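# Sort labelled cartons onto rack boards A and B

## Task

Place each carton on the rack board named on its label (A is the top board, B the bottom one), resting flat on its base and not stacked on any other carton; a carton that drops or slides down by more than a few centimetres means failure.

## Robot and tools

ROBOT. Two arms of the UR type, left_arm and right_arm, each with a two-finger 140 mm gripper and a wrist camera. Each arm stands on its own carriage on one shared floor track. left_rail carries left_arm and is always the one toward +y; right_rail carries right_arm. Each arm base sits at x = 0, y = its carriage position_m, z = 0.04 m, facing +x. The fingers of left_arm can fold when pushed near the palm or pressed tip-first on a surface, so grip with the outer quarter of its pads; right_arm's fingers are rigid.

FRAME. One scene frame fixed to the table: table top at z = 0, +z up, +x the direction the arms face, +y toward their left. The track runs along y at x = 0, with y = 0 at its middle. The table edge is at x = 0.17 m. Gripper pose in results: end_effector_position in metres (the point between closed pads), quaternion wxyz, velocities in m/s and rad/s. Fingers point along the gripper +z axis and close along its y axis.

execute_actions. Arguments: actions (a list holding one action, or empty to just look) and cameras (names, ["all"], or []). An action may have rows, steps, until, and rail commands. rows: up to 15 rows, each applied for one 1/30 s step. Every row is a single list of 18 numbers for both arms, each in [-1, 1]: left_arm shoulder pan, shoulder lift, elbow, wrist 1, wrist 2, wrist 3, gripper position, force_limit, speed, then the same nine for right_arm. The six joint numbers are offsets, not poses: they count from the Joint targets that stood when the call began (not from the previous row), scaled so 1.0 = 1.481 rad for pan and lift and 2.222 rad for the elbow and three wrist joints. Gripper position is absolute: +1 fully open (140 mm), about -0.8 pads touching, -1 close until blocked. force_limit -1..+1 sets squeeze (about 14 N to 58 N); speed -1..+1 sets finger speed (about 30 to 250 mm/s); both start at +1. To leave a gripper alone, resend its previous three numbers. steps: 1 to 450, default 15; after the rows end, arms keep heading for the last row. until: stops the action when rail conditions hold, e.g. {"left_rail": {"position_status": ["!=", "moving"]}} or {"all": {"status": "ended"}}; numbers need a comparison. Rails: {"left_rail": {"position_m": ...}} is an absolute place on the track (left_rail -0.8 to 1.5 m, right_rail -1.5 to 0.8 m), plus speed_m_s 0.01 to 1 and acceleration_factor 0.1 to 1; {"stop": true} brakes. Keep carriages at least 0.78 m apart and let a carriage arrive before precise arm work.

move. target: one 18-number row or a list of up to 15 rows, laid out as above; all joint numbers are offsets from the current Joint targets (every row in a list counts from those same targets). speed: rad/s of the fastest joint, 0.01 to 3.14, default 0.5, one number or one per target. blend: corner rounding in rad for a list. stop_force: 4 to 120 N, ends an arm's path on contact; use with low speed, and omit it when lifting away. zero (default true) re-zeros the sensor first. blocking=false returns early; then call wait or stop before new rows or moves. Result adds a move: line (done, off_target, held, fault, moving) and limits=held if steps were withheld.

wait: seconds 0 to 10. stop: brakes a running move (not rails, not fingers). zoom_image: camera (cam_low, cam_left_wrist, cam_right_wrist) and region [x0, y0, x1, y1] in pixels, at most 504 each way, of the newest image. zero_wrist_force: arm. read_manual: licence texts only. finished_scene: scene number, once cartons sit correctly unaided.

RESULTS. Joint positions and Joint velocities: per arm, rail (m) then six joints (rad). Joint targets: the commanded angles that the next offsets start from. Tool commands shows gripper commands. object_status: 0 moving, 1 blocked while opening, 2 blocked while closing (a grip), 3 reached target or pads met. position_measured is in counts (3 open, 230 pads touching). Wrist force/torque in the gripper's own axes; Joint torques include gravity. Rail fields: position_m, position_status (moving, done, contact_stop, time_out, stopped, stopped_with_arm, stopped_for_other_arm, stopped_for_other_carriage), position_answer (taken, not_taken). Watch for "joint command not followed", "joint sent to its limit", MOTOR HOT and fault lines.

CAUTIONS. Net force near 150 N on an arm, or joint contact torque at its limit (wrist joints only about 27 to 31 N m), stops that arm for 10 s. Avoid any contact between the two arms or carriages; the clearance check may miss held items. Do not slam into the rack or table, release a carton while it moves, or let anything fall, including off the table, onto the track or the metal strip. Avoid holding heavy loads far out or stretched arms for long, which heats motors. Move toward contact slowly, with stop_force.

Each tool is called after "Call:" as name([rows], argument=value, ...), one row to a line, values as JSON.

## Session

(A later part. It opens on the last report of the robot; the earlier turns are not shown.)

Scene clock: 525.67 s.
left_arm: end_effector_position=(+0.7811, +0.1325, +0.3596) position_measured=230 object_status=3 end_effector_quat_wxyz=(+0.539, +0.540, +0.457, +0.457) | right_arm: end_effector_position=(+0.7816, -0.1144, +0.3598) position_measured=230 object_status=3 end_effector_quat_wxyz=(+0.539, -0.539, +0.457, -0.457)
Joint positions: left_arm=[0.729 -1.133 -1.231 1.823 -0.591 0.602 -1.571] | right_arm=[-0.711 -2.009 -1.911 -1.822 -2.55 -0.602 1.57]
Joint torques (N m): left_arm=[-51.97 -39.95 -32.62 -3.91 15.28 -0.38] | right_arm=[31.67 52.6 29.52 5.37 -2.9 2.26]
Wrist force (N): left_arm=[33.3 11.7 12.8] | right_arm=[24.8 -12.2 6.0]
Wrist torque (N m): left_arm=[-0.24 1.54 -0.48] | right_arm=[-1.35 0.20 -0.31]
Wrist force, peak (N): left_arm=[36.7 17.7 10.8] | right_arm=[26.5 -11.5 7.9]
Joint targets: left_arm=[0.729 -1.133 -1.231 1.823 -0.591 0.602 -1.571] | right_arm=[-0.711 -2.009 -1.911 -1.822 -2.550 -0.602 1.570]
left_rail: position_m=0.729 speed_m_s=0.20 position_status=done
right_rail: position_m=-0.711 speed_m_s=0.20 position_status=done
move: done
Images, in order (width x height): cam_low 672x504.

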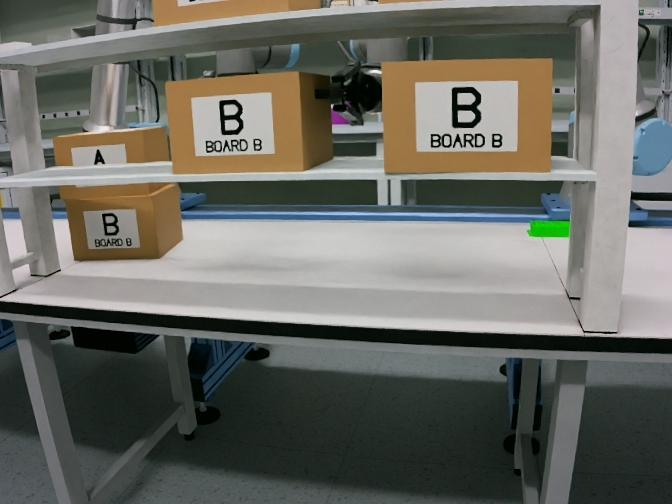

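Call:
move([
  [0,0,0,0,-0.0743,0,-1,-1,-1,0,0,0,0,0.0743,0,-1,-1,-1],
  [-0.1891,-0.1021,0.0878,-0.0196,-0.2003,0,-1,-1,-1,0.1891,0.1021,-0.0878,0.0196,0.2003,0,-1,-1,-1],
  [-0.3659,-0.1531,0.1271,-0.025,-0.3181,0,-1,-1,-1,0.3659,0.1531,-0.1271,0.025,0.3181,0,-1,-1,-1],
  [-0.3659,-0.2463,0.0447,0.1191,-0.3181,0,-1,-1,-1,0.3659,0.2463,-0.0447,-0.1191,0.3181,0,-1,-1,-1],
], speed=[0.1,0.3,0.4,0.4], blend=[0.01,0.03,0.03,0])

Call:
execute_actions([
  {"steps":250,"left_rail":{"position_m":0.23},"right_rail":{"position_m":-1.21},"until":{"all":{"status":"ended"}}},
])

Call:
move([
  [0.0336,0.0627,0.0527,-0.0946,0.0224,0,-1,-1,-1,-0.0336,-0.0627,-0.0527,0.0946,-0.0224,0,-1,-1,-1],
  [0.0336,0.175,0.1048,-0.2214,0.0224,0,-1,-1,-1,-0.0336,-0.175,-0.1048,0.2214,-0.0224,0,-1,-1,-1],
], speed=0.3, blend=[0.03,0], cameras=["cam_low","cam_left_wrist","cam_right_wrist"])

Scene clock: 545.87 s.
left_arm: end_effector_position=(+0.4588, +0.1878, +0.5301) position_measured=230 object_status=3 end_effector_quat_wxyz=(+0.500, +0.500, +0.500, +0.500) | right_arm: end_effector_position=(+0.4591, -0.1696, +0.5303) position_measured=230 object_status=3 end_effector_quat_wxyz=(+0.500, -0.500, +0.500, -0.500)
Joint positions: left_arm=[0.729 -1.675 -1.596 1.922 -0.326 -0.105 -1.571] | right_arm=[-0.711 -1.467 -1.546 -1.922 -2.815 0.105 1.57]
Joint torques (N m): left_arm=[-12.56 -64.42 -57.75 3.8 -2.28 -0.12] | right_arm=[11.32 57.84 49.07 -3.9 3.33 2.32]
Wrist force (N): left_arm=[0.3 -0.6 0.2] | right_arm=[0.6 -2.4 -2.3]
Wrist torque (N m): left_arm=[-0.05 0.04 -0.30] | right_arm=[-1.23 -0.27 -0.40]
Wrist force, peak (N): left_arm=[33.7 12.8 13.4] | right_arm=[24.6 -13.3 6.5]
Joint targets: left_arm=[0.729 -1.675 -1.596 1.922 -0.326 -0.105 -1.571] | right_arm=[-0.711 -1.467 -1.546 -1.921 -2.815 0.105 1.570]
left_rail: position_m=0.729 speed_m_s=0.20 position_status=done
right_rail: position_m=-0.711 speed_m_s=0.20 position_status=done
move: done

Scene clock: 549.60 s.
left_arm: end_effector_position=(+0.4588, -0.3111, +0.5303) position_measured=230 object_status=3 end_effector_quat_wxyz=(+0.500, +0.500, +0.500, +0.500) | right_arm: end_effector_position=(+0.4591, -0.6686, +0.5304) position_measured=230 object_status=3 end_effector_quat_wxyz=(+0.500, -0.500, +0.500, -0.500)
Joint positions: left_arm=[0.23 -1.675 -1.596 1.922 -0.326 -0.105 -1.571] | right_arm=[-1.21 -1.467 -1.546 -1.921 -2.815 0.105 1.57]
Joint torques (N m): left_arm=[-7.03 -53.01 -49.48 2.73 0.66 0.26] | right_arm=[-9.97 46.07 39.6 -2.16 2.5 2.11]
Wrist force (N): left_arm=[0.3 -0.2 0.1] | right_arm=[0.6 -2.3 -2.2]
Wrist torque (N m): left_arm=[0.02 0.03 -0.30] | right_arm=[-1.20 -0.29 -0.40]
Wrist force, peak (N): left_arm=[0.4 -0.9 0.5] | right_arm=[1.0 -2.6 -2.5]
Joint targets: left_arm=[0.230 -1.675 -1.596 1.922 -0.326 -0.105 -1.571] | right_arm=[-1.210 -1.467 -1.546 -1.921 -2.815 0.105 1.570]
Tool commands: left_gripper/position=-1.0 left_gripper/force_limit=-1.0 left_gripper/speed=-1.0 right_gripper/position=-1.0 right_gripper/force_limit=-1.0 right_gripper/speed=-1.0
left_rail: position_m=0.230 speed_m_s=0.20 position_status=done
right_rail: position_m=-1.210 speed_m_s=0.20 position_status=done

Scene clock: 551.77 s.
left_arm: end_effector_position=(+0.4852, -0.3114, +0.2798) position_measured=230 object_status=3 end_effector_quat_wxyz=(+0.500, +0.500, +0.500, +0.500) | right_arm: end_effector_position=(+0.4855, -0.6684, +0.2798) position_measured=230 object_status=3 end_effector_quat_wxyz=(+0.500, -0.500, +0.500, -0.500)
Joint positions: left_arm=[0.23 -1.626 -1.337 2.155 -0.818 -0.055 -1.571] | right_arm=[-1.21 -1.517 -1.805 -2.154 -2.323 0.055 1.57]
Joint torques (N m): left_arm=[11.7 -36.74 -23.05 -2.61 2.55 -0.01] | right_arm=[-14.46 39.94 21.02 3 -2.89 2.38]
Wrist force (N): left_arm=[0.1 -0.5 0.6] | right_arm=[0.7 -2.5 -1.8]
Wrist torque (N m): left_arm=[-0.05 0.08 -0.29] | right_arm=[-1.26 -0.32 -0.47]
Wrist force, peak (N): left_arm=[0.2 -2.0 0.3] | right_arm=[0.0 -4.2 -2.4]
Joint targets: left_arm=[0.230 -1.626 -1.337 2.155 -0.818 -0.055 -1.571] | right_arm=[-1.210 -1.517 -1.805 -2.154 -2.323 0.055 1.570]
left_rail: position_m=0.230 speed_m_s=0.20 position_status=done
right_rail: position_m=-1.210 speed_m_s=0.20 position_status=done
move: done
camera_calibration:
cam_left_wrist: T_world_to_cam=[[-0.0181402, -0.00161252, 0.999834, -0.262441], [-0.337632, -0.941247, -0.00764373, -0.130929], [0.941104, -0.337714, 0.0165299, -0.383678], [0, 0, 0, 1]] pos_world=[0.312115, -0.253233, 0.267738]
cam_right_wrist: T_world_to_cam=[[-0.0128301, 0.022632, -0.999662, 0.308088], [-0.309245, 0.950641, 0.0254911, 0.780165], [0.950896, 0.309467, -0.00519796, -0.0773713], [0, 0, 0, 1]] pos_world=[0.318787, -0.724685, 0.287694]

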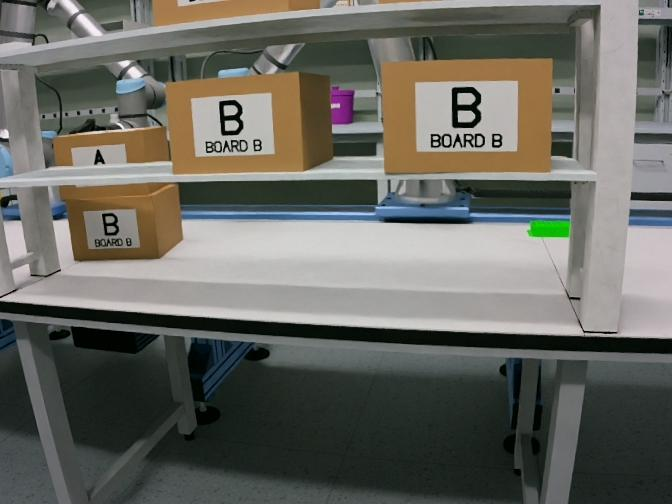

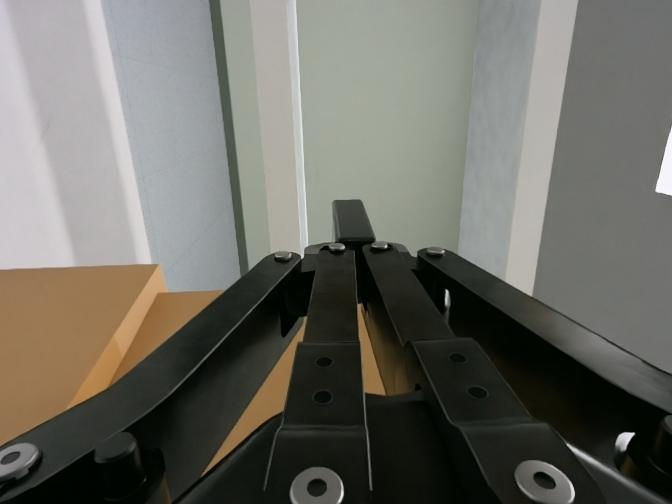

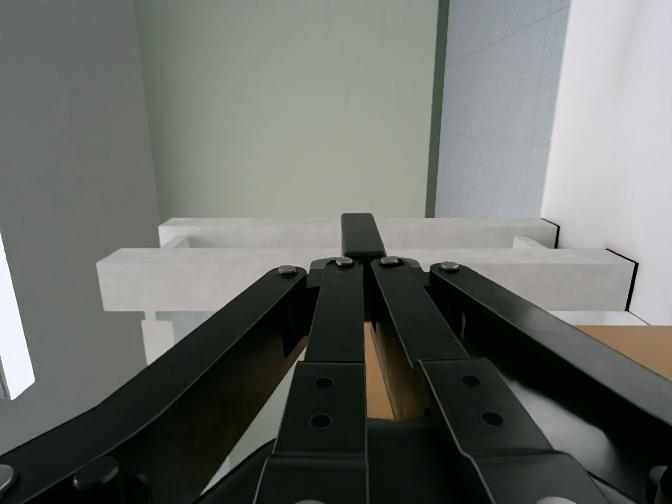

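Call:
move(target=[0,0,0,0,0.13,0,-1,-1,-1,0,0,0,0,-0.13,0,-1,-1,-1], speed=0.08, stop_force=43)

Call:
move(target=[0,-0.0189,-0.0058,0.0184,0,0,-1,-1,-1,0,0.0189,0.0058,-0.0184,0,0,-1,-1,-1], speed=0.05, cameras=["cam_low"])

Call:
zoom_image(camera="cam_low", region=[0, 50, 302, 300])

Scene clock: 562.23 s.
left_arm: end_effector_position=(+0.4812, -0.3643, +0.2796) position_measured=230 object_status=3 end_effector_quat_wxyz=(+0.538, +0.537, +0.460, +0.459) | right_arm: end_effector_position=(+0.4814, -0.6149, +0.2797) position_measured=230 object_status=3 end_effector_quat_wxyz=(+0.538, -0.538, +0.459, -0.459)
Joint positions: left_arm=[0.23 -1.626 -1.337 2.155 -0.818 0.101 -1.571] | right_arm=[-1.21 -1.517 -1.805 -2.154 -2.323 -0.103 1.57]
Joint torques (N m): left_arm=[-42.75 -34.77 -63.17 -1.66 8.45 0.19] | right_arm=[24.54 43.23 56.46 2.78 -4.19 1.01]
Wrist force (N): left_arm=[44.4 12.0 6.0] | right_arm=[40.5 -2.6 -16.6]
Wrist torque (N m): left_arm=[-0.28 1.84 -0.48] | right_arm=[-1.03 -1.69 0.22]
Wrist force, peak (N): left_arm=[55.4 17.3 6.0] | right_arm=[56.6 -12.1 -24.6]
Joint targets: left_arm=[0.230 -1.626 -1.337 2.155 -0.818 0.101 -1.571] | right_arm=[-1.210 -1.517 -1.805 -2.154 -2.323 -0.103 1.570]
left_rail: position_m=0.230 speed_m_s=0.20 position_status=done
right_rail: position_m=-1.210 speed_m_s=0.20 position_status=done
move: contact (left_arm, right_arm); left_arm: the wrist 2 is farthest, 0.132 rad from its target; right_arm: the wrist 2 is farthest, 0.131 rad from its target

Scene clock: 563.40 s.
left_arm: end_effector_position=(+0.4812, -0.3644, +0.2995) position_measured=230 object_status=3 end_effector_quat_wxyz=(+0.538, +0.537, +0.460, +0.459) | right_arm: end_effector_position=(+0.4814, -0.6149, +0.2997) position_measured=230 object_status=3 end_effector_quat_wxyz=(+0.538, -0.538, +0.459, -0.459)
Joint positions: left_arm=[0.23 -1.626 -1.365 2.142 -0.777 0.101 -1.571] | right_arm=[-1.21 -1.517 -1.777 -2.142 -2.364 -0.103 1.57]
Joint torques (N m): left_arm=[-29.93 -76.85 -72.87 -1.44 9.82 0.08] | right_arm=[21.88 66.45 58.22 0.44 -4.92 0.36]
Wrist force (N): left_arm=[39.1 -11.5 3.7] | right_arm=[37.4 2.2 -16.1]
Wrist torque (N m): left_arm=[0.35 1.65 -0.13] | right_arm=[-1.18 -1.45 0.20]
Wrist force, peak (N): left_arm=[44.6 12.5 6.4] | right_arm=[41.7 3.3 -17.7]
Joint targets: left_arm=[0.230 -1.626 -1.365 2.142 -0.777 0.101 -1.571] | right_arm=[-1.210 -1.517 -1.777 -2.142 -2.364 -0.103 1.570]
left_rail: position_m=0.230 speed_m_s=0.20 position_status=done
right_rail: position_m=-1.210 speed_m_s=0.20 position_status=done
move: done
Images, in order (width x height): cam_low 672x504.

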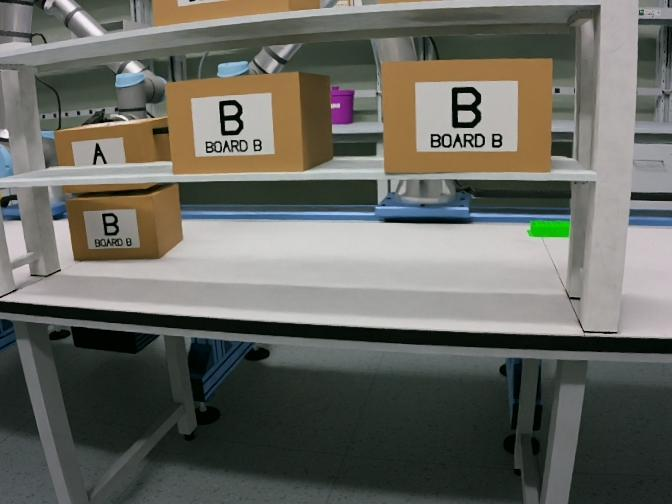

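Scaled by 1.669.

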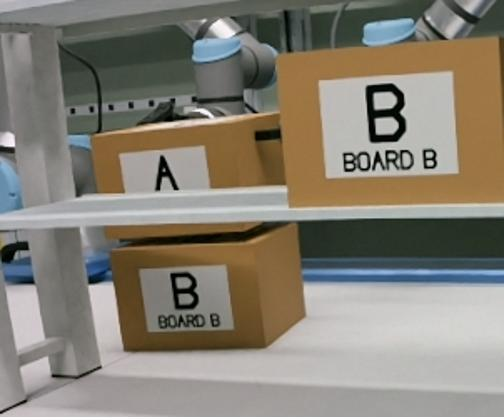

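Call:
move([
  [0,-0.0348,-0.0131,0.0362,0,0,-1,-1,-1,0,0.0348,0.0131,-0.0362,0,0,-1,-1,-1],
  [0,-0.0584,-0.0245,0.0635,0,0,-1,-1,-1,0,0.0584,0.0245,-0.0635,0,0,-1,-1,-1],
  [0,-0.0931,-0.0461,0.1082,0,0,-1,-1,-1,0,0.0931,0.0461,-0.1082,0,0,-1,-1,-1],
  [0,-0.1237,-0.0731,0.1556,0,0,-1,-1,-1,0,0.1237,0.0731,-0.1556,0,0,-1,-1,-1],
  [0,-0.1482,-0.1037,0.2025,0,0,-1,-1,-1,0,0.1482,0.1037,-0.2025,0,0,-1,-1,-1],
  [0,-0.1657,-0.1374,0.2479,0,0,-1,-1,-1,0,0.1657,0.1374,-0.2479,0,0,-1,-1,-1],
  [0,-0.1764,-0.1747,0.2923,0,0,-1,-1,-1,0,0.1764,0.1747,-0.2923,0,0,-1,-1,-1],
], speed=0.13, blend=[0.02,0.02,0.02,0.02,0.02,0.02,0])

Call:
execute_actions([
  {"steps":150,"left_rail":{"position_m":0.32,"speed_m_s":0.1,"acceleration_factor":0.15},"right_rail":{"position_m":-1.12,"speed_m_s":0.1,"acceleration_factor":0.15},"until":{"all":{"status":"ended"}}},
], cameras=["cam_low"])

Call:
move([
  [0.0627,0.0176,-0.0111,-0.0006,0.0418,0,-1,-1,-1,-0.0627,-0.0176,0.0111,0.0006,-0.0418,0,-1,-1,-1],
  [0.1228,0.039,-0.0253,-0.0007,0.0818,0,-1,-1,-1,-0.1228,-0.039,0.0253,0.0007,-0.0818,0,-1,-1,-1],
  [0.18,0.0646,-0.0428,-0.0003,0.12,0,-1,-1,-1,-0.18,-0.0646,0.0428,0.0003,-0.12,0,-1,-1,-1],
  [0.2342,0.0937,-0.0634,0.0009,0.1561,0,-1,-1,-1,-0.2342,-0.0937,0.0634,-0.0009,-0.1561,0,-1,-1,-1],
  [0.2847,0.1255,-0.0872,0.0036,0.1897,0,-1,-1,-1,-0.2847,-0.1255,0.0872,-0.0036,-0.1897,0,-1,-1,-1],
  [0.3317,0.1604,-0.1142,0.0073,0.2211,0,-1,-1,-1,-0.3317,-0.1604,0.1142,-0.0073,-0.2211,0,-1,-1,-1],
], speed=0.1, blend=[0.03,0.03,0.03,0.03,0.03,0])

Call:
move(target=[0,0.0042,0.0189,-0.0217,0,0,-1,-1,-1,0,-0.0042,-0.0189,0.0217,0,0,-1,-1,-1], speed=0.03, stop_force=20)

Call:
move(target=[0,0.0043,0.0141,-0.017,0,0,-1,-1,-1,0,-0.0043,-0.0141,0.017,0,0,-1,-1,-1], speed=0.012, stop_force=10, cameras=["cam_low"])

Scene clock: 592.17 s.
left_arm: end_effector_position=(+0.4812, -0.3647, +0.6395) position_measured=230 object_status=3 end_effector_quat_wxyz=(+0.538, +0.537, +0.460, +0.459) | right_arm: end_effector_position=(+0.4814, -0.6147, +0.6398) position_measured=230 object_status=3 end_effector_quat_wxyz=(+0.538, -0.538, +0.459, -0.459)
Joint positions: left_arm=[0.23 -1.626 -1.626 1.754 -0.128 0.101 -1.571] | right_arm=[-1.21 -1.517 -1.516 -1.754 -3.013 -0.103 1.57]
Joint torques (N m): left_arm=[-37.95 -51.62 -77.21 -1.92 13.97 -0.21] | right_arm=[11.42 40.36 61.6 0.53 -10.57 -0.96]
Wrist force (N): left_arm=[45.6 -12.4 3.5] | right_arm=[44.0 2.7 -18.0]
Wrist torque (N m): left_arm=[0.33 1.82 -0.13] | right_arm=[-1.05 -1.53 0.34]
Wrist force, peak (N): left_arm=[57.5 -13.0 4.7] | right_arm=[55.6 2.6 -22.1]
Joint targets: left_arm=[0.230 -1.626 -1.626 1.754 -0.128 0.101 -1.571] | right_arm=[-1.210 -1.517 -1.516 -1.753 -3.013 -0.103 1.570]
left_rail: position_m=0.230 speed_m_s=0.20 position_status=done
right_rail: position_m=-1.210 speed_m_s=0.20 position_status=done
move: done

Scene clock: 594.27 s.
left_arm: end_effector_position=(+0.4812, -0.2747, +0.6396) position_measured=230 object_status=3 end_effector_quat_wxyz=(+0.538, +0.537, +0.460, +0.459) | right_arm: end_effector_position=(+0.4814, -0.5247, +0.6399) position_measured=230 object_status=3 end_effector_quat_wxyz=(+0.538, -0.538, +0.459, -0.459)
Joint positions: left_arm=[0.32 -1.626 -1.626 1.754 -0.128 0.101 -1.571] | right_arm=[-1.12 -1.517 -1.516 -1.753 -3.013 -0.103 1.57]
Joint torques (N m): left_arm=[-43.59 -42.32 -73.79 -1.52 15.61 0.2] | right_arm=[10.59 28.17 58.4 1.06 -11.79 -0.97]
Wrist force (N): left_arm=[45.2 -12.5 3.6] | right_arm=[43.8 2.4 -17.9]
Wrist torque (N m): left_arm=[0.26 1.89 -0.13] | right_arm=[-1.08 -1.54 0.33]
Wrist force, peak (N): left_arm=[47.4 -13.3 3.6] | right_arm=[47.6 2.9 -19.0]
Joint targets: left_arm=[0.320 -1.626 -1.626 1.754 -0.128 0.101 -1.571] | right_arm=[-1.120 -1.517 -1.516 -1.753 -3.013 -0.103 1.570]
Tool commands: left_gripper/position=-1.0 left_gripper/force_limit=-1.0 left_gripper/speed=-1.0 right_gripper/position=-1.0 right_gripper/force_limit=-1.0 right_gripper/speed=-1.0
left_rail: position_m=0.320 speed_m_s=0.10 position_status=done
right_rail: position_m=-1.120 speed_m_s=0.10 position_status=done
Images, in order (width x height): cam_low 672x504.

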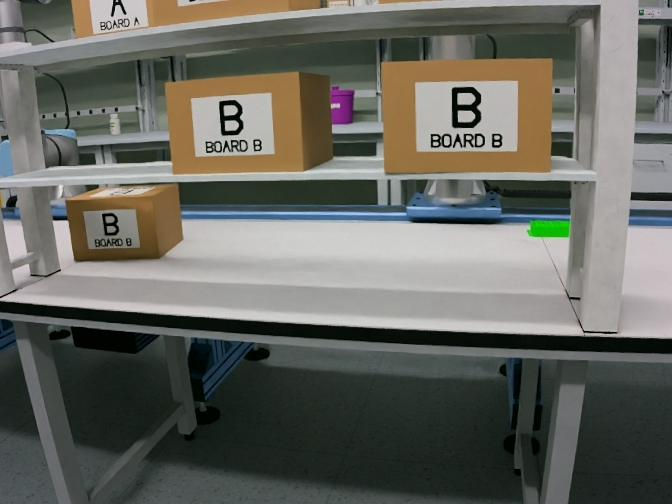

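Scene clock: 599.63 s.
left_arm: end_effector_position=(+0.7813, -0.2747, +0.6395) position_measured=230 object_status=3 end_effector_quat_wxyz=(+0.537, +0.537, +0.460, +0.459) | right_arm: end_effector_position=(+0.7816, -0.5249, +0.6399) position_measured=230 object_status=3 end_effector_quat_wxyz=(+0.538, -0.538, +0.459, -0.459)
Joint positions: left_arm=[0.32 -1.134 -1.389 1.5 -0.111 0.593 -1.571] | right_arm=[-1.12 -2.008 -1.753 -1.5 -3.03 -0.594 1.57]
Joint torques (N m): left_arm=[-22.31 -43.98 -76.96 -2.94 21.69 0.23] | right_arm=[9.4 43.82 62.18 1.95 -18.18 -0.94]
Wrist force (N): left_arm=[39.3 -12.1 3.5] | right_arm=[37.6 3.3 -15.8]
Wrist torque (N m): left_arm=[0.32 1.61 -0.13] | right_arm=[-1.01 -1.37 0.22]
Wrist force, peak (N): left_arm=[53.1 -13.2 4.4] | right_arm=[51.6 2.7 -20.8]
Joint targets: left_arm=[0.320 -1.134 -1.388 1.500 -0.111 0.593 -1.571] | right_arm=[-1.120 -2.008 -1.753 -1.500 -3.030 -0.594 1.570]
left_rail: position_m=0.320 speed_m_s=0.10 position_status=done
right_rail: position_m=-1.120 speed_m_s=0.10 position_status=done
move: done

Scene clock: 602.37 s.
left_arm: end_effector_position=(+0.7814, -0.2747, +0.6115) position_measured=230 object_status=3 end_effector_quat_wxyz=(+0.537, +0.537, +0.460, +0.459) | right_arm: end_effector_position=(+0.7818, -0.5249, +0.6119) position_measured=230 object_status=3 end_effector_quat_wxyz=(+0.538, -0.538, +0.459, -0.459)
Joint positions: left_arm=[0.32 -1.134 -1.382 1.542 -0.16 0.593 -1.571] | right_arm=[-1.12 -2.008 -1.76 -1.542 -2.981 -0.594 1.57]
Joint torques (N m): left_arm=[-32 -30.06 -46.82 -8.66 14.52 -0.12] | right_arm=[15.88 32.81 33.62 6.56 -16.48 -0.9]
Wrist force (N): left_arm=[39.1 0.1 -4.2] | right_arm=[33.4 -13.5 -14.1]
Wrist torque (N m): left_arm=[-0.13 1.55 -0.29] | right_arm=[-0.88 -0.12 -0.06]
Wrist force, peak (N): left_arm=[41.9 -12.4 3.6] | right_arm=[40.3 3.1 -16.7]
Joint targets: left_arm=[0.320 -1.134 -1.382 1.542 -0.160 0.593 -1.571] | right_arm=[-1.120 -2.008 -1.760 -1.542 -2.981 -0.594 1.570]
left_rail: position_m=0.320 speed_m_s=0.10 position_status=done
right_rail: position_m=-1.120 speed_m_s=0.10 position_status=done
move: done

Scene clock: 606.33 s.
left_arm: end_effector_position=(+0.7814, -0.2747, +0.6107) position_measured=230 object_status=3 end_effector_quat_wxyz=(+0.538, +0.537, +0.460, +0.459) | right_arm: end_effector_position=(+0.7818, -0.5249, +0.5899) position_measured=230 object_status=3 end_effector_quat_wxyz=(+0.538, -0.538, +0.459, -0.459)
Joint positions: left_arm=[0.32 -1.134 -1.382 1.543 -0.161 0.593 -1.571] | right_arm=[-1.12 -2.008 -1.766 -1.573 -2.944 -0.594 1.57]
Joint torques (N m): left_arm=[-34.33 -63.31 -56.36 -0.05 12.34 -0.14] | right_arm=[29.35 31.25 29.67 5.22 -14.94 -0.95]
Wrist force (N): left_arm=[35.0 12.0 -2.9] | right_arm=[31.6 -17.6 -2.6]
Wrist torque (N m): left_arm=[-0.38 1.44 -0.45] | right_arm=[-0.96 0.06 -0.01]
Wrist force, peak (N): left_arm=[41.4 13.2 -2.0] | right_arm=[36.3 -20.2 -2.9]
Joint targets: left_arm=[0.320 -1.134 -1.382 1.543 -0.161 0.593 -1.571] | right_arm=[-1.120 -2.008 -1.766 -1.573 -2.944 -0.594 1.570]
left_rail: position_m=0.320 speed_m_s=0.10 position_status=done
right_rail: position_m=-1.120 speed_m_s=0.10 position_status=done
move: contact (left_arm); left_arm: the wrist 1 is farthest, 0.037 rad from its target
Images, in order (width x height): cam_low 672x504.

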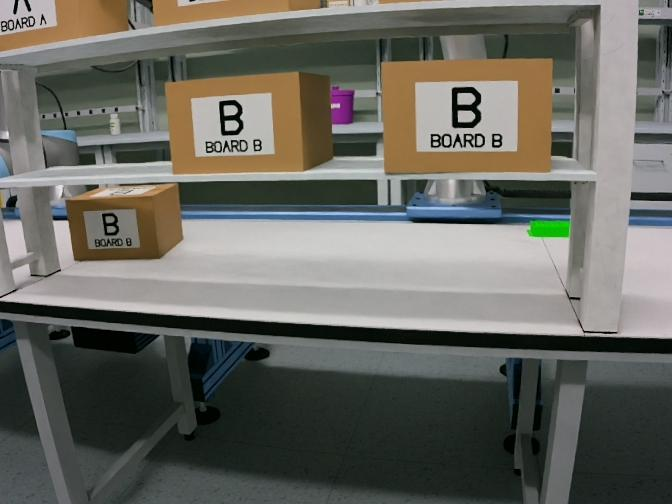

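Call:
move([
  [0,0,0,0,-0.0702,0,-1,-1,-1,0,0,0,0,0.0702,0,-1,-1,-1],
  [-0.2089,-0.1214,0.0889,-0.008,-0.2105,0,-1,-1,-1,0.2089,0.1214,-0.0889,0.008,0.2105,0,-1,-1,-1],
  [-0.3317,-0.1604,0.1142,-0.0073,-0.2913,0,-1,-1,-1,0.3317,0.1604,-0.1142,0.0073,0.2913,0,-1,-1,-1],
], speed=[0.1,0.3,0.4], blend=[0.01,0.03,0])

Call:
execute_actions([
  {"steps":150,"left_rail":{"position_m":0.24},"right_rail":{"position_m":-1.2},"until":{"all":{"status":"ended"}}},
])

Call:
move([
  [0,0.0788,0.1092,-0.1617,0,0,-1,-1,-1,0,-0.0745,-0.0957,0.1453,0,0,-1,-1,-1],
  [0,0.2007,0.1637,-0.2975,0,0,-1,-1,-1,0,-0.1964,-0.1502,0.2811,0,0,-1,-1,-1],
  [0,0.3636,0.1857,-0.4281,0,0,-1,-1,-1,0,-0.3593,-0.1722,0.4116,0,0,-1,-1,-1],
], speed=0.3, blend=[0.03,0.03,0])

Call:
move(target=[0,0,0,0,0.13,0,-1,-1,-1,0,0,0,0,-0.13,0,-1,-1,-1], speed=0.08, stop_force=43)

Call:
move(target=[0,-0.0248,-0.0011,0.0177,0,0,-1,-1,-1,0,0.0248,0.0011,-0.0177,0,0,-1,-1,-1], speed=0.05, cameras=["cam_low"])

Call:
zoom_image(camera="cam_low", region=[0, 50, 302, 300])

Scene clock: 629.13 s.
left_arm: end_effector_position=(+0.4854, -0.2214, +0.6118) position_measured=230 object_status=3 end_effector_quat_wxyz=(+0.500, +0.500, +0.500, +0.500) | right_arm: end_effector_position=(+0.4857, -0.5782, +0.5919) position_measured=230 object_status=3 end_effector_quat_wxyz=(+0.500, -0.500, +0.500, -0.500)
Joint positions: left_arm=[0.32 -1.625 -1.62 1.797 -0.177 -0.054 -1.571] | right_arm=[-1.12 -1.517 -1.529 -1.827 -2.927 0.053 1.57]
Joint torques (N m): left_arm=[-11.59 -63.24 -37.83 1.25 -2.47 0.05] | right_arm=[9.48 59.32 33.77 -1.99 3.82 -1.07]
Wrist force (N): left_arm=[0.0 -0.6 0.5] | right_arm=[1.4 -5.0 -1.9]
Wrist torque (N m): left_arm=[-0.06 0.12 -0.29] | right_arm=[-1.76 -0.48 -0.37]
Wrist force, peak (N): left_arm=[35.7 12.8 -2.7] | right_arm=[32.0 -18.5 -2.3]
Joint targets: left_arm=[0.320 -1.626 -1.620 1.797 -0.177 -0.055 -1.571] | right_arm=[-1.120 -1.517 -1.528 -1.827 -2.927 0.053 1.570]
left_rail: position_m=0.320 speed_m_s=0.10 position_status=done
right_rail: position_m=-1.120 speed_m_s=0.10 position_status=done
move: done

Scene clock: 631.13 s.
left_arm: end_effector_position=(+0.4853, -0.3014, +0.6118) position_measured=230 object_status=3 end_effector_quat_wxyz=(+0.500, +0.500, +0.500, +0.500) | right_arm: end_effector_position=(+0.4856, -0.6582, +0.5919) position_measured=230 object_status=3 end_effector_quat_wxyz=(+0.500, -0.500, +0.500, -0.500)
Joint positions: left_arm=[0.24 -1.626 -1.62 1.797 -0.177 -0.055 -1.571] | right_arm=[-1.2 -1.517 -1.528 -1.827 -2.927 0.053 1.57]
Joint torques (N m): left_arm=[-13.88 -55.65 -39.29 1.62 -2.5 0.02] | right_arm=[10.76 52.33 35.27 -2.01 3.07 -0.97]
Wrist force (N): left_arm=[-0.1 -0.5 0.4] | right_arm=[1.5 -4.8 -1.7]
Wrist torque (N m): left_arm=[-0.03 0.14 -0.29] | right_arm=[-1.74 -0.49 -0.37]
Wrist force, peak (N): left_arm=[0.7 -0.6 0.4] | right_arm=[1.9 -5.3 -1.8]
Joint targets: left_arm=[0.240 -1.626 -1.620 1.797 -0.177 -0.055 -1.571] | right_arm=[-1.200 -1.517 -1.528 -1.827 -2.927 0.053 1.570]
Tool commands: left_gripper/position=-1.0 left_gripper/force_limit=-1.0 left_gripper/speed=-1.0 right_gripper/position=-1.0 right_gripper/force_limit=-1.0 right_gripper/speed=-1.0
left_rail: position_m=0.240 speed_m_s=0.10 position_status=done
right_rail: position_m=-1.200 speed_m_s=0.10 position_status=done

Scene clock: 634.83 s.
left_arm: end_effector_position=(+0.4853, -0.3015, +0.1250) position_measured=230 object_status=3 end_effector_quat_wxyz=(+0.500, +0.500, +0.500, +0.500) | right_arm: end_effector_position=(+0.4856, -0.6579, +0.1251) position_measured=230 object_status=3 end_effector_quat_wxyz=(+0.500, -0.500, +0.500, -0.500)
Joint positions: left_arm=[0.24 -1.626 -1.081 2.21 -1.128 -0.055 -1.571] | right_arm=[-1.2 -1.517 -2.06 -2.209 -2.013 0.053 1.57]
Joint torques (N m): left_arm=[-1.57 -41.18 -8.84 -2.57 2.02 -0.07] | right_arm=[7.67 50.56 10.44 3.24 2 -0.96]
Wrist force (N): left_arm=[0.2 -0.3 0.3] | right_arm=[1.4 -4.9 -1.9]
Wrist torque (N m): left_arm=[0.00 0.08 -0.29] | right_arm=[-1.71 -0.50 -0.45]
Wrist force, peak (N): left_arm=[0.1 -2.3 0.4] | right_arm=[1.9 -6.8 -1.8]
Joint targets: left_arm=[0.240 -1.626 -1.081 2.210 -1.129 -0.055 -1.571] | right_arm=[-1.200 -1.517 -2.061 -2.209 -2.013 0.053 1.570]
left_rail: position_m=0.240 speed_m_s=0.10 position_status=done
right_rail: position_m=-1.200 speed_m_s=0.10 position_status=done
move: done

Scene clock: 638.17 s.
left_arm: end_effector_position=(+0.4816, -0.3521, +0.1248) position_measured=230 object_status=3 end_effector_quat_wxyz=(+0.536, +0.536, +0.461, +0.461) | right_arm: end_effector_position=(+0.4817, -0.6074, +0.1249) position_measured=230 object_status=3 end_effector_quat_wxyz=(+0.536, -0.536, +0.461, -0.461) end_effector_velocity=(-0.001, +0.001, +0.000) end_effector_angular_velocity=(+0.004, +0.001, +0.002)
Joint positions: left_arm=[0.24 -1.625 -1.081 2.21 -1.129 0.095 -1.571] | right_arm=[-1.2 -1.517 -2.061 -2.209 -2.013 -0.096 1.57]
Joint velocities: left_arm=[within noise] | right_arm=[0 0.002 -0.001 0 0 0 0.005]
Joint torques (N m): left_arm=[-42.45 -45.68 -56.37 -1.62 8.04 -0.19] | right_arm=[6.53 55.68 48.06 2.27 -4.58 -1.01]
Wrist force (N): left_arm=[41.8 10.7 3.7] | right_arm=[41.8 -8.1 -17.3]
Wrist torque (N m): left_arm=[-0.28 1.83 -0.45] | right_arm=[-1.58 -2.55 0.26]
Wrist force, peak (N): left_arm=[55.8 17.6 1.2] | right_arm=[53.6 -16.6 -18.1]
Joint targets: left_arm=[0.240 -1.625 -1.081 2.210 -1.129 0.095 -1.571] | right_arm=[-1.200 -1.517 -2.061 -2.209 -2.013 -0.096 1.570]
left_rail: position_m=0.240 speed_m_s=0.10 position_status=done
right_rail: position_m=-1.200 speed_m_s=0.10 position_status=done
move: contact (left_arm, right_arm); left_arm: the wrist 2 is farthest, 0.139 rad from its target; right_arm: the wrist 2 is farthest, 0.140 rad from its target

Scene clock: 639.30 s.
left_arm: end_effector_position=(+0.4815, -0.3521, +0.1449) position_measured=230 object_status=3 end_effector_quat_wxyz=(+0.536, +0.536, +0.461, +0.461) | right_arm: end_effector_position=(+0.4817, -0.6074, +0.1450) position_measured=230 object_status=3 end_effector_quat_wxyz=(+0.536, -0.536, +0.461, -0.461)
Joint positions: left_arm=[0.24 -1.626 -1.118 2.208 -1.09 0.095 -1.571] | right_arm=[-1.2 -1.517 -2.024 -2.207 -2.052 -0.096 1.57]
Joint torques (N m): left_arm=[11.54 -90.72 -39.77 1.82 -0.17 0.08] | right_arm=[6.39 79.88 32.76 -2.27 -5.56 -0.88]
Wrist force (N): left_arm=[6.1 -5.1 -1.6] | right_arm=[7.0 -0.8 -2.5]
Wrist torque (N m): left_arm=[0.13 0.31 -0.23] | right_arm=[-1.71 -0.34 -0.51]
Wrist force, peak (N): left_arm=[42.3 11.3 3.8] | right_arm=[41.6 -9.0 -17.3]
Joint targets: left_arm=[0.240 -1.625 -1.118 2.208 -1.089 0.095 -1.571] | right_arm=[-1.200 -1.517 -2.024 -2.207 -2.052 -0.096 1.570]
left_rail: position_m=0.240 speed_m_s=0.10 position_status=done
right_rail: position_m=-1.200 speed_m_s=0.10 position_status=done
move: done
Images, in order (width x height): cam_low 672x504.

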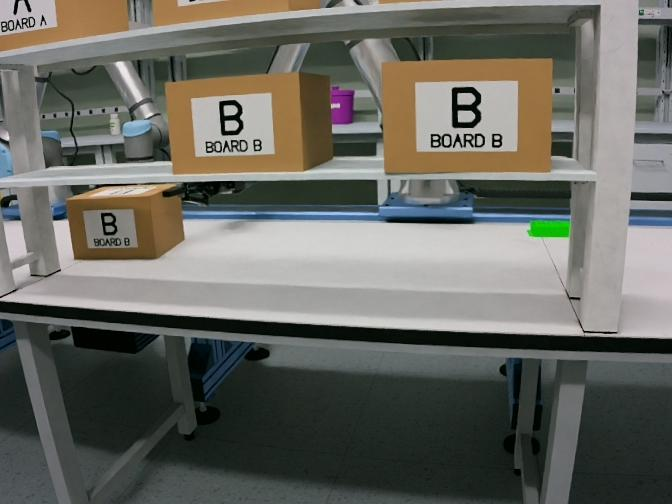

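Scaled by 1.669.

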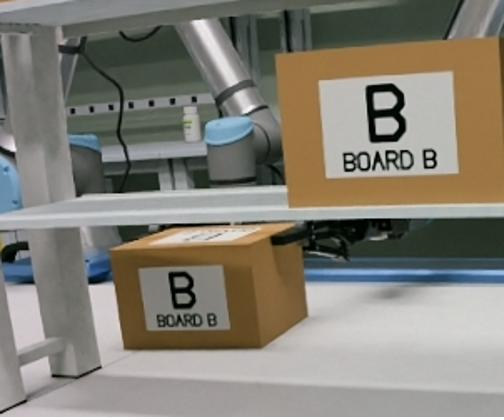

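Call:
move([
  [0,0.0248,0.0011,-0.0177,0,0,-1,-1,-1,0,-0.0248,-0.0011,0.0177,0,0,-1,-1,-1],
  [0,0.0248,0.0011,-0.0177,-0.0675,0,-1,-1,-1,0,-0.0248,-0.0011,0.0177,0.0675,0,-1,-1,-1],
  [0.0214,0.0277,-0.0028,-0.0159,-0.053,0,-1,-1,-1,-0.0214,-0.0277,0.0028,0.0159,0.053,0,-1,-1,-1],
], speed=[0.05,0.1,0.1])

Call:
move(target=[0,0,0,0,0.13,0,-1,-1,-1,0,0,0,0,-0.13,0,-1,-1,-1], speed=0.08, stop_force=48)

Call:
move(target=[0,-0.0248,-0.0011,0.0177,0,0,-1,-1,-1,0,0.0248,0.0011,-0.0177,0,0,-1,-1,-1], speed=0.05, cameras=["cam_low"])

Call:
zoom_image(camera="cam_low", region=[0, 50, 302, 300])

Scene clock: 657.17 s.
left_arm: end_effector_position=(+0.5023, -0.3011, +0.1247) position_measured=230 object_status=3 end_effector_quat_wxyz=(+0.500, +0.500, +0.500, +0.500) | right_arm: end_effector_position=(+0.5025, -0.6584, +0.1248) position_measured=230 object_status=3 end_effector_quat_wxyz=(+0.500, -0.500, +0.500, -0.500)
Joint positions: left_arm=[0.24 -1.594 -1.077 2.201 -1.125 -0.023 -1.571] | right_arm=[-1.2 -1.548 -2.065 -2.201 -2.017 0.022 1.57]
Joint torques (N m): left_arm=[11.21 -48.01 -31.43 1.72 2.89 0.22] | right_arm=[-17.07 54.73 26.41 -1.81 -3.35 -0.91]
Wrist force (N): left_arm=[-0.1 -0.2 0.3] | right_arm=[3.2 -2.0 -0.9]
Wrist torque (N m): left_arm=[0.03 0.16 -0.29] | right_arm=[-1.07 -0.87 -0.46]
Wrist force, peak (N): left_arm=[7.7 5.6 -1.9] | right_arm=[6.3 -8.2 -2.3]
Joint targets: left_arm=[0.240 -1.594 -1.077 2.201 -1.125 -0.023 -1.571] | right_arm=[-1.200 -1.548 -2.065 -2.201 -2.017 0.022 1.570]
left_rail: position_m=0.240 speed_m_s=0.10 position_status=done
right_rail: position_m=-1.200 speed_m_s=0.10 position_status=done
move: done

Scene clock: 660.70 s.
left_arm: end_effector_position=(+0.4981, -0.3548, +0.1246) position_measured=230 object_status=3 end_effector_quat_wxyz=(+0.538, +0.538, +0.459, +0.459) | right_arm: end_effector_position=(+0.4982, -0.6040, +0.1248) position_measured=230 object_status=3 end_effector_quat_wxyz=(+0.539, -0.539, +0.458, -0.458)
Joint positions: left_arm=[0.24 -1.594 -1.077 2.201 -1.125 0.136 -1.571] | right_arm=[-1.2 -1.548 -2.065 -2.201 -2.017 -0.139 1.57]
Joint torques (N m): left_arm=[-40.76 -46.52 -61.38 -7.19 9.67 -0.37] | right_arm=[33.31 54.74 50.42 7.61 -6.96 -0.85]
Wrist force (N): left_arm=[49.8 16.1 -9.9] | right_arm=[50.9 -18.7 -12.6]
Wrist torque (N m): left_arm=[-0.44 1.92 -0.54] | right_arm=[-0.71 -0.16 -0.21]
Wrist force, peak (N): left_arm=[60.8 22.3 -9.1] | right_arm=[64.7 -30.9 -21.2]
Joint targets: left_arm=[0.240 -1.594 -1.077 2.201 -1.125 0.136 -1.571] | right_arm=[-1.200 -1.548 -2.065 -2.201 -2.017 -0.139 1.570]
left_rail: position_m=0.240 speed_m_s=0.10 position_status=done
right_rail: position_m=-1.200 speed_m_s=0.10 position_status=done
move: contact (left_arm, right_arm); left_arm: the wrist 2 is farthest, 0.130 rad from its target; right_arm: the wrist 2 is farthest, 0.128 rad from its target

Scene clock: 661.83 s.
left_arm: end_effector_position=(+0.4981, -0.3549, +0.1449) position_measured=230 object_status=3 end_effector_quat_wxyz=(+0.538, +0.538, +0.459, +0.459) | right_arm: end_effector_position=(+0.4982, -0.6040, +0.1450) position_measured=230 object_status=3 end_effector_quat_wxyz=(+0.539, -0.539, +0.458, -0.458)
Joint positions: left_arm=[0.24 -1.594 -1.113 2.199 -1.085 0.136 -1.571] | right_arm=[-1.2 -1.548 -2.028 -2.198 -2.056 -0.139 1.57]
Joint torques (N m): left_arm=[-36.33 -94.19 -66.06 -1.21 10.33 -0.16] | right_arm=[32.14 88.64 56.98 1.9 -7.42 -1.01]
Wrist force (N): left_arm=[44.3 -9.2 -5.0] | right_arm=[48.2 7.6 -9.4]
Wrist torque (N m): left_arm=[0.16 1.75 -0.20] | right_arm=[-0.96 -0.13 -0.59]
Wrist force, peak (N): left_arm=[50.1 16.8 -9.5] | right_arm=[51.1 -19.3 -12.2]
Joint targets: left_arm=[0.240 -1.594 -1.113 2.199 -1.085 0.136 -1.571] | right_arm=[-1.200 -1.548 -2.028 -2.198 -2.056 -0.139 1.570]
left_rail: position_m=0.240 speed_m_s=0.10 position_status=done
right_rail: position_m=-1.200 speed_m_s=0.10 position_status=done
move: done
Images, in order (width x height): cam_low 672x504.

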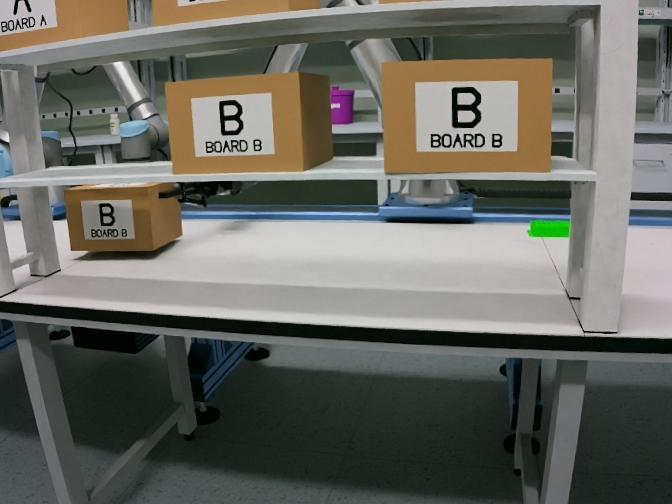

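Scaled by 1.669.

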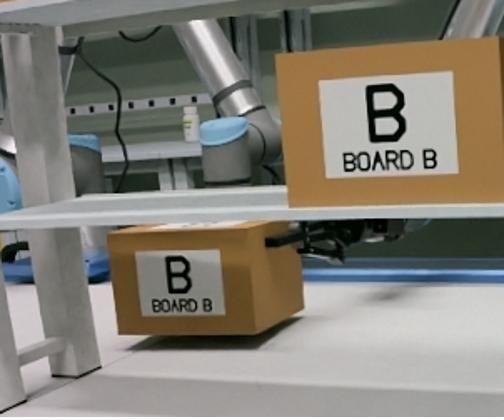

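Call:
move([
  [0,-0.0637,-0.0067,0.0488,0,0,-1,-1,-1,0,0.0637,0.0067,-0.0488,0,0,-1,-1,-1],
  [0,-0.1274,-0.0188,0.1033,0,0,-1,-1,-1,0,0.1274,0.0188,-0.1033,0,0,-1,-1,-1],
  [0,-0.1833,-0.0361,0.1578,0,0,-1,-1,-1,0,0.1833,0.0361,-0.1578,0,0,-1,-1,-1],
  [0,-0.216,-0.0503,0.1939,0,0,-1,-1,-1,0,0.216,0.0503,-0.1939,0,0,-1,-1,-1],
  [0,-0.245,-0.0667,0.2296,0,0,-1,-1,-1,0,0.245,0.0667,-0.2296,0,0,-1,-1,-1],
], speed=0.13, blend=[0.02,0.02,0.02,0.02,0])

Call:
execute_actions([
  {"steps":200,"left_rail":{"position_m":0.385,"speed_m_s":0.1,"acceleration_factor":0.15},"right_rail":{"position_m":-1.055,"speed_m_s":0.1,"acceleration_factor":0.15},"until":{"all":{"status":"ended"}}},
], cameras=["cam_low"])

Call:
move([
  [0.0687,0.0193,-0.0142,0.0014,0.0458,0,-1,-1,-1,-0.0687,-0.0193,0.0142,-0.0014,-0.0458,0,-1,-1,-1],
  [0.1225,0.039,-0.0297,0.0037,0.0816,0,-1,-1,-1,-0.1225,-0.039,0.0297,-0.0037,-0.0816,0,-1,-1,-1],
  [0.1737,0.0613,-0.0478,0.0069,0.1158,0,-1,-1,-1,-0.1737,-0.0613,0.0478,-0.0069,-0.1158,0,-1,-1,-1],
  [0.2223,0.086,-0.0685,0.0112,0.1481,0,-1,-1,-1,-0.2223,-0.086,0.0685,-0.0112,-0.1481,0,-1,-1,-1],
  [0.268,0.1127,-0.0918,0.0167,0.1786,0,-1,-1,-1,-0.268,-0.1127,0.0918,-0.0167,-0.1786,0,-1,-1,-1],
  [0.3111,0.1417,-0.1177,0.0233,0.2073,0,-1,-1,-1,-0.3111,-0.1417,0.1177,-0.0233,-0.2073,0,-1,-1,-1],
], speed=0.1, blend=[0.03,0.03,0.03,0.03,0.03,0])

Call:
move(target=[0,0.0150,0.0098,-0.0197,0,0,-1,-1,-1,0,-0.0150,-0.0098,0.0197,0,0,-1,-1,-1], speed=0.02)

Call:
move(target=[0,0.0080,0.0048,-0.0101,0,0,-1,-1,-1,0,-0.0080,-0.0048,0.0101,0,0,-1,-1,-1], speed=0.01, stop_force=10, cameras=["cam_low"])

Scene clock: 704.00 s.
left_arm: end_effector_position=(+0.4981, -0.3554, +0.4002) position_measured=230 object_status=3 end_effector_quat_wxyz=(+0.538, +0.538, +0.459, +0.458) | right_arm: end_effector_position=(+0.4982, -0.6035, +0.4005) position_measured=230 object_status=3 end_effector_quat_wxyz=(+0.539, -0.538, +0.458, -0.458)
Joint positions: left_arm=[0.24 -1.594 -1.476 2.051 -0.575 0.136 -1.571] | right_arm=[-1.2 -1.548 -1.665 -2.05 -2.566 -0.139 1.57]
Joint torques (N m): left_arm=[-29.56 -62.41 -82.18 -1.97 24.07 0.13] | right_arm=[28.4 59.24 67.48 2.11 -24.66 -0.89]
Wrist force (N): left_arm=[51.3 -8.6 -5.6] | right_arm=[54.6 6.3 -9.8]
Wrist torque (N m): left_arm=[0.10 2.11 -0.21] | right_arm=[-1.06 0.05 -0.53]
Wrist force, peak (N): left_arm=[66.7 -8.6 -5.7] | right_arm=[70.3 7.3 -13.6]
Joint targets: left_arm=[0.240 -1.594 -1.476 2.051 -0.575 0.136 -1.571] | right_arm=[-1.200 -1.548 -1.665 -2.050 -2.566 -0.139 1.570]
left_rail: position_m=0.240 speed_m_s=0.10 position_status=done
right_rail: position_m=-1.200 speed_m_s=0.10 position_status=done
move: done

Scene clock: 706.67 s.
left_arm: end_effector_position=(+0.4981, -0.2104, +0.4003) position_measured=230 object_status=3 end_effector_quat_wxyz=(+0.538, +0.538, +0.459, +0.458) | right_arm: end_effector_position=(+0.4982, -0.4585, +0.4006) position_measured=230 object_status=3 end_effector_quat_wxyz=(+0.539, -0.538, +0.458, -0.458)
Joint positions: left_arm=[0.385 -1.594 -1.476 2.051 -0.575 0.136 -1.571] | right_arm=[-1.055 -1.548 -1.665 -2.05 -2.566 -0.139 1.57]
Joint torques (N m): left_arm=[-29.56 -63.91 -71.5 -2.09 27.79 0.13] | right_arm=[25.42 49.78 65.6 2.48 -26.8 -0.9]
Wrist force (N): left_arm=[52.1 -9.3 -5.4] | right_arm=[55.5 7.2 -10.1]
Wrist torque (N m): left_arm=[0.13 2.03 -0.21] | right_arm=[-1.06 0.01 -0.54]
Wrist force, peak (N): left_arm=[52.6 -8.8 -5.5] | right_arm=[56.1 6.3 -10.1]
Joint targets: left_arm=[0.385 -1.594 -1.476 2.051 -0.575 0.136 -1.571] | right_arm=[-1.055 -1.548 -1.665 -2.050 -2.566 -0.139 1.570]
Tool commands: left_gripper/position=-1.0 left_gripper/force_limit=-1.0 left_gripper/speed=-1.0 right_gripper/position=-1.0 right_gripper/force_limit=-1.0 right_gripper/speed=-1.0
left_rail: position_m=0.385 speed_m_s=0.10 position_status=done
right_rail: position_m=-1.055 speed_m_s=0.10 position_status=done
Images, in order (width x height): cam_low 672x504.

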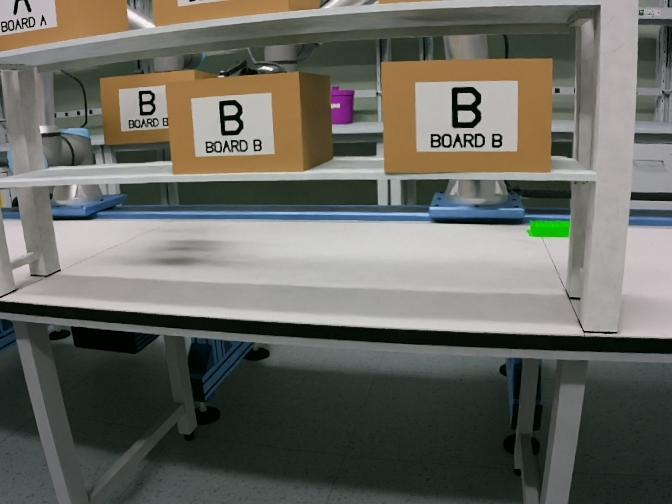

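Scene clock: 711.70 s.
left_arm: end_effector_position=(+0.7818, -0.2098, +0.4001) position_measured=230 object_status=3 end_effector_quat_wxyz=(+0.538, +0.538, +0.459, +0.459) | right_arm: end_effector_position=(+0.7820, -0.4593, +0.4005) position_measured=230 object_status=3 end_effector_quat_wxyz=(+0.539, -0.538, +0.458, -0.458)
Joint positions: left_arm=[0.385 -1.133 -1.267 1.789 -0.523 0.596 -1.571] | right_arm=[-1.055 -2.009 -1.875 -1.789 -2.618 -0.6 1.57]
Joint torques (N m): left_arm=[-13.95 -54.49 -74.75 -2.17 20.11 0.06] | right_arm=[11.12 64.69 64.86 2.44 -20.2 -0.68]
Wrist force (N): left_arm=[36.2 -7.6 -3.9] | right_arm=[40.1 6.5 -6.5]
Wrist torque (N m): left_arm=[0.16 1.51 -0.23] | right_arm=[-1.18 -0.18 -0.64]
Wrist force, peak (N): left_arm=[55.5 -8.5 -5.8] | right_arm=[58.9 6.7 -10.7]
Joint targets: left_arm=[0.385 -1.133 -1.266 1.789 -0.523 0.597 -1.571] | right_arm=[-1.055 -2.009 -1.875 -1.789 -2.618 -0.600 1.570]
left_rail: position_m=0.385 speed_m_s=0.10 position_status=done
right_rail: position_m=-1.055 speed_m_s=0.10 position_status=done
move: done

Scene clock: 714.17 s.
left_arm: end_effector_position=(+0.7819, -0.2097, +0.3745) position_measured=230 object_status=3 end_effector_quat_wxyz=(+0.538, +0.538, +0.459, +0.459) | right_arm: end_effector_position=(+0.7821, -0.4594, +0.3748) position_measured=230 object_status=3 end_effector_quat_wxyz=(+0.539, -0.538, +0.458, -0.458)
Joint positions: left_arm=[0.385 -1.133 -1.244 1.811 -0.567 0.597 -1.571] | right_arm=[-1.055 -2.009 -1.897 -1.81 -2.575 -0.6 1.57]
Joint torques (N m): left_arm=[-35.13 -51.93 -39.09 -7.23 3.5 0.19] | right_arm=[40.79 43.27 27.48 4.25 -17.15 -0.45]
Wrist force (N): left_arm=[22.2 -0.5 9.0] | right_arm=[34.7 -19.1 5.5]
Wrist torque (N m): left_arm=[0.04 1.05 -0.31] | right_arm=[-0.69 0.05 -0.21]
Wrist force, peak (N): left_arm=[36.5 -8.3 -4.2] | right_arm=[48.1 -4.9 0.2]
Joint targets: left_arm=[0.385 -1.133 -1.244 1.811 -0.567 0.597 -1.571] | right_arm=[-1.055 -2.009 -1.897 -1.810 -2.574 -0.600 1.570]
left_rail: position_m=0.385 speed_m_s=0.10 position_status=done
right_rail: position_m=-1.055 speed_m_s=0.10 position_status=done
move: done

Scene clock: 717.33 s.
left_arm: end_effector_position=(+0.7819, -0.2096, +0.3651) position_measured=230 object_status=3 end_effector_quat_wxyz=(+0.538, +0.538, +0.459, +0.459) | right_arm: end_effector_position=(+0.7820, -0.4596, +0.3615) position_measured=230 object_status=3 end_effector_quat_wxyz=(+0.539, -0.538, +0.458, -0.458)
Joint positions: left_arm=[0.385 -1.133 -1.236 1.819 -0.583 0.597 -1.571] | right_arm=[-1.055 -2.009 -1.909 -1.821 -2.552 -0.6 1.57]
Joint torques (N m): left_arm=[-35.11 -87.32 -56.28 0.8 3.26 0.01] | right_arm=[25.59 41.21 27.58 4.12 -3.4 -0.51]
Wrist force (N): left_arm=[20.2 6.7 3.0] | right_arm=[29.6 -20.8 -4.4]
Wrist torque (N m): left_arm=[-0.10 1.00 -0.39] | right_arm=[-0.64 -0.17 -0.20]
Wrist force, peak (N): left_arm=[22.8 1.0 9.7] | right_arm=[35.2 -19.4 5.9]
Joint targets: left_arm=[0.385 -1.133 -1.236 1.819 -0.583 0.597 -1.571] | right_arm=[-1.055 -2.009 -1.909 -1.821 -2.552 -0.600 1.570]
left_rail: position_m=0.385 speed_m_s=0.10 position_status=done
right_rail: position_m=-1.055 speed_m_s=0.10 position_status=done
move: contact (left_arm)
Images, in order (width x height): cam_low 672x504.

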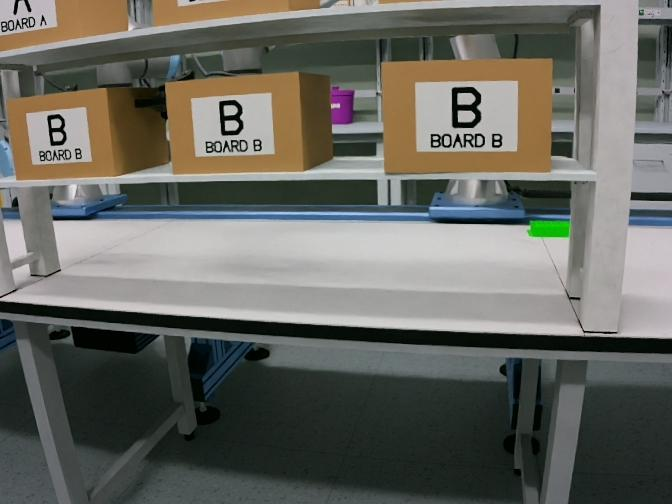

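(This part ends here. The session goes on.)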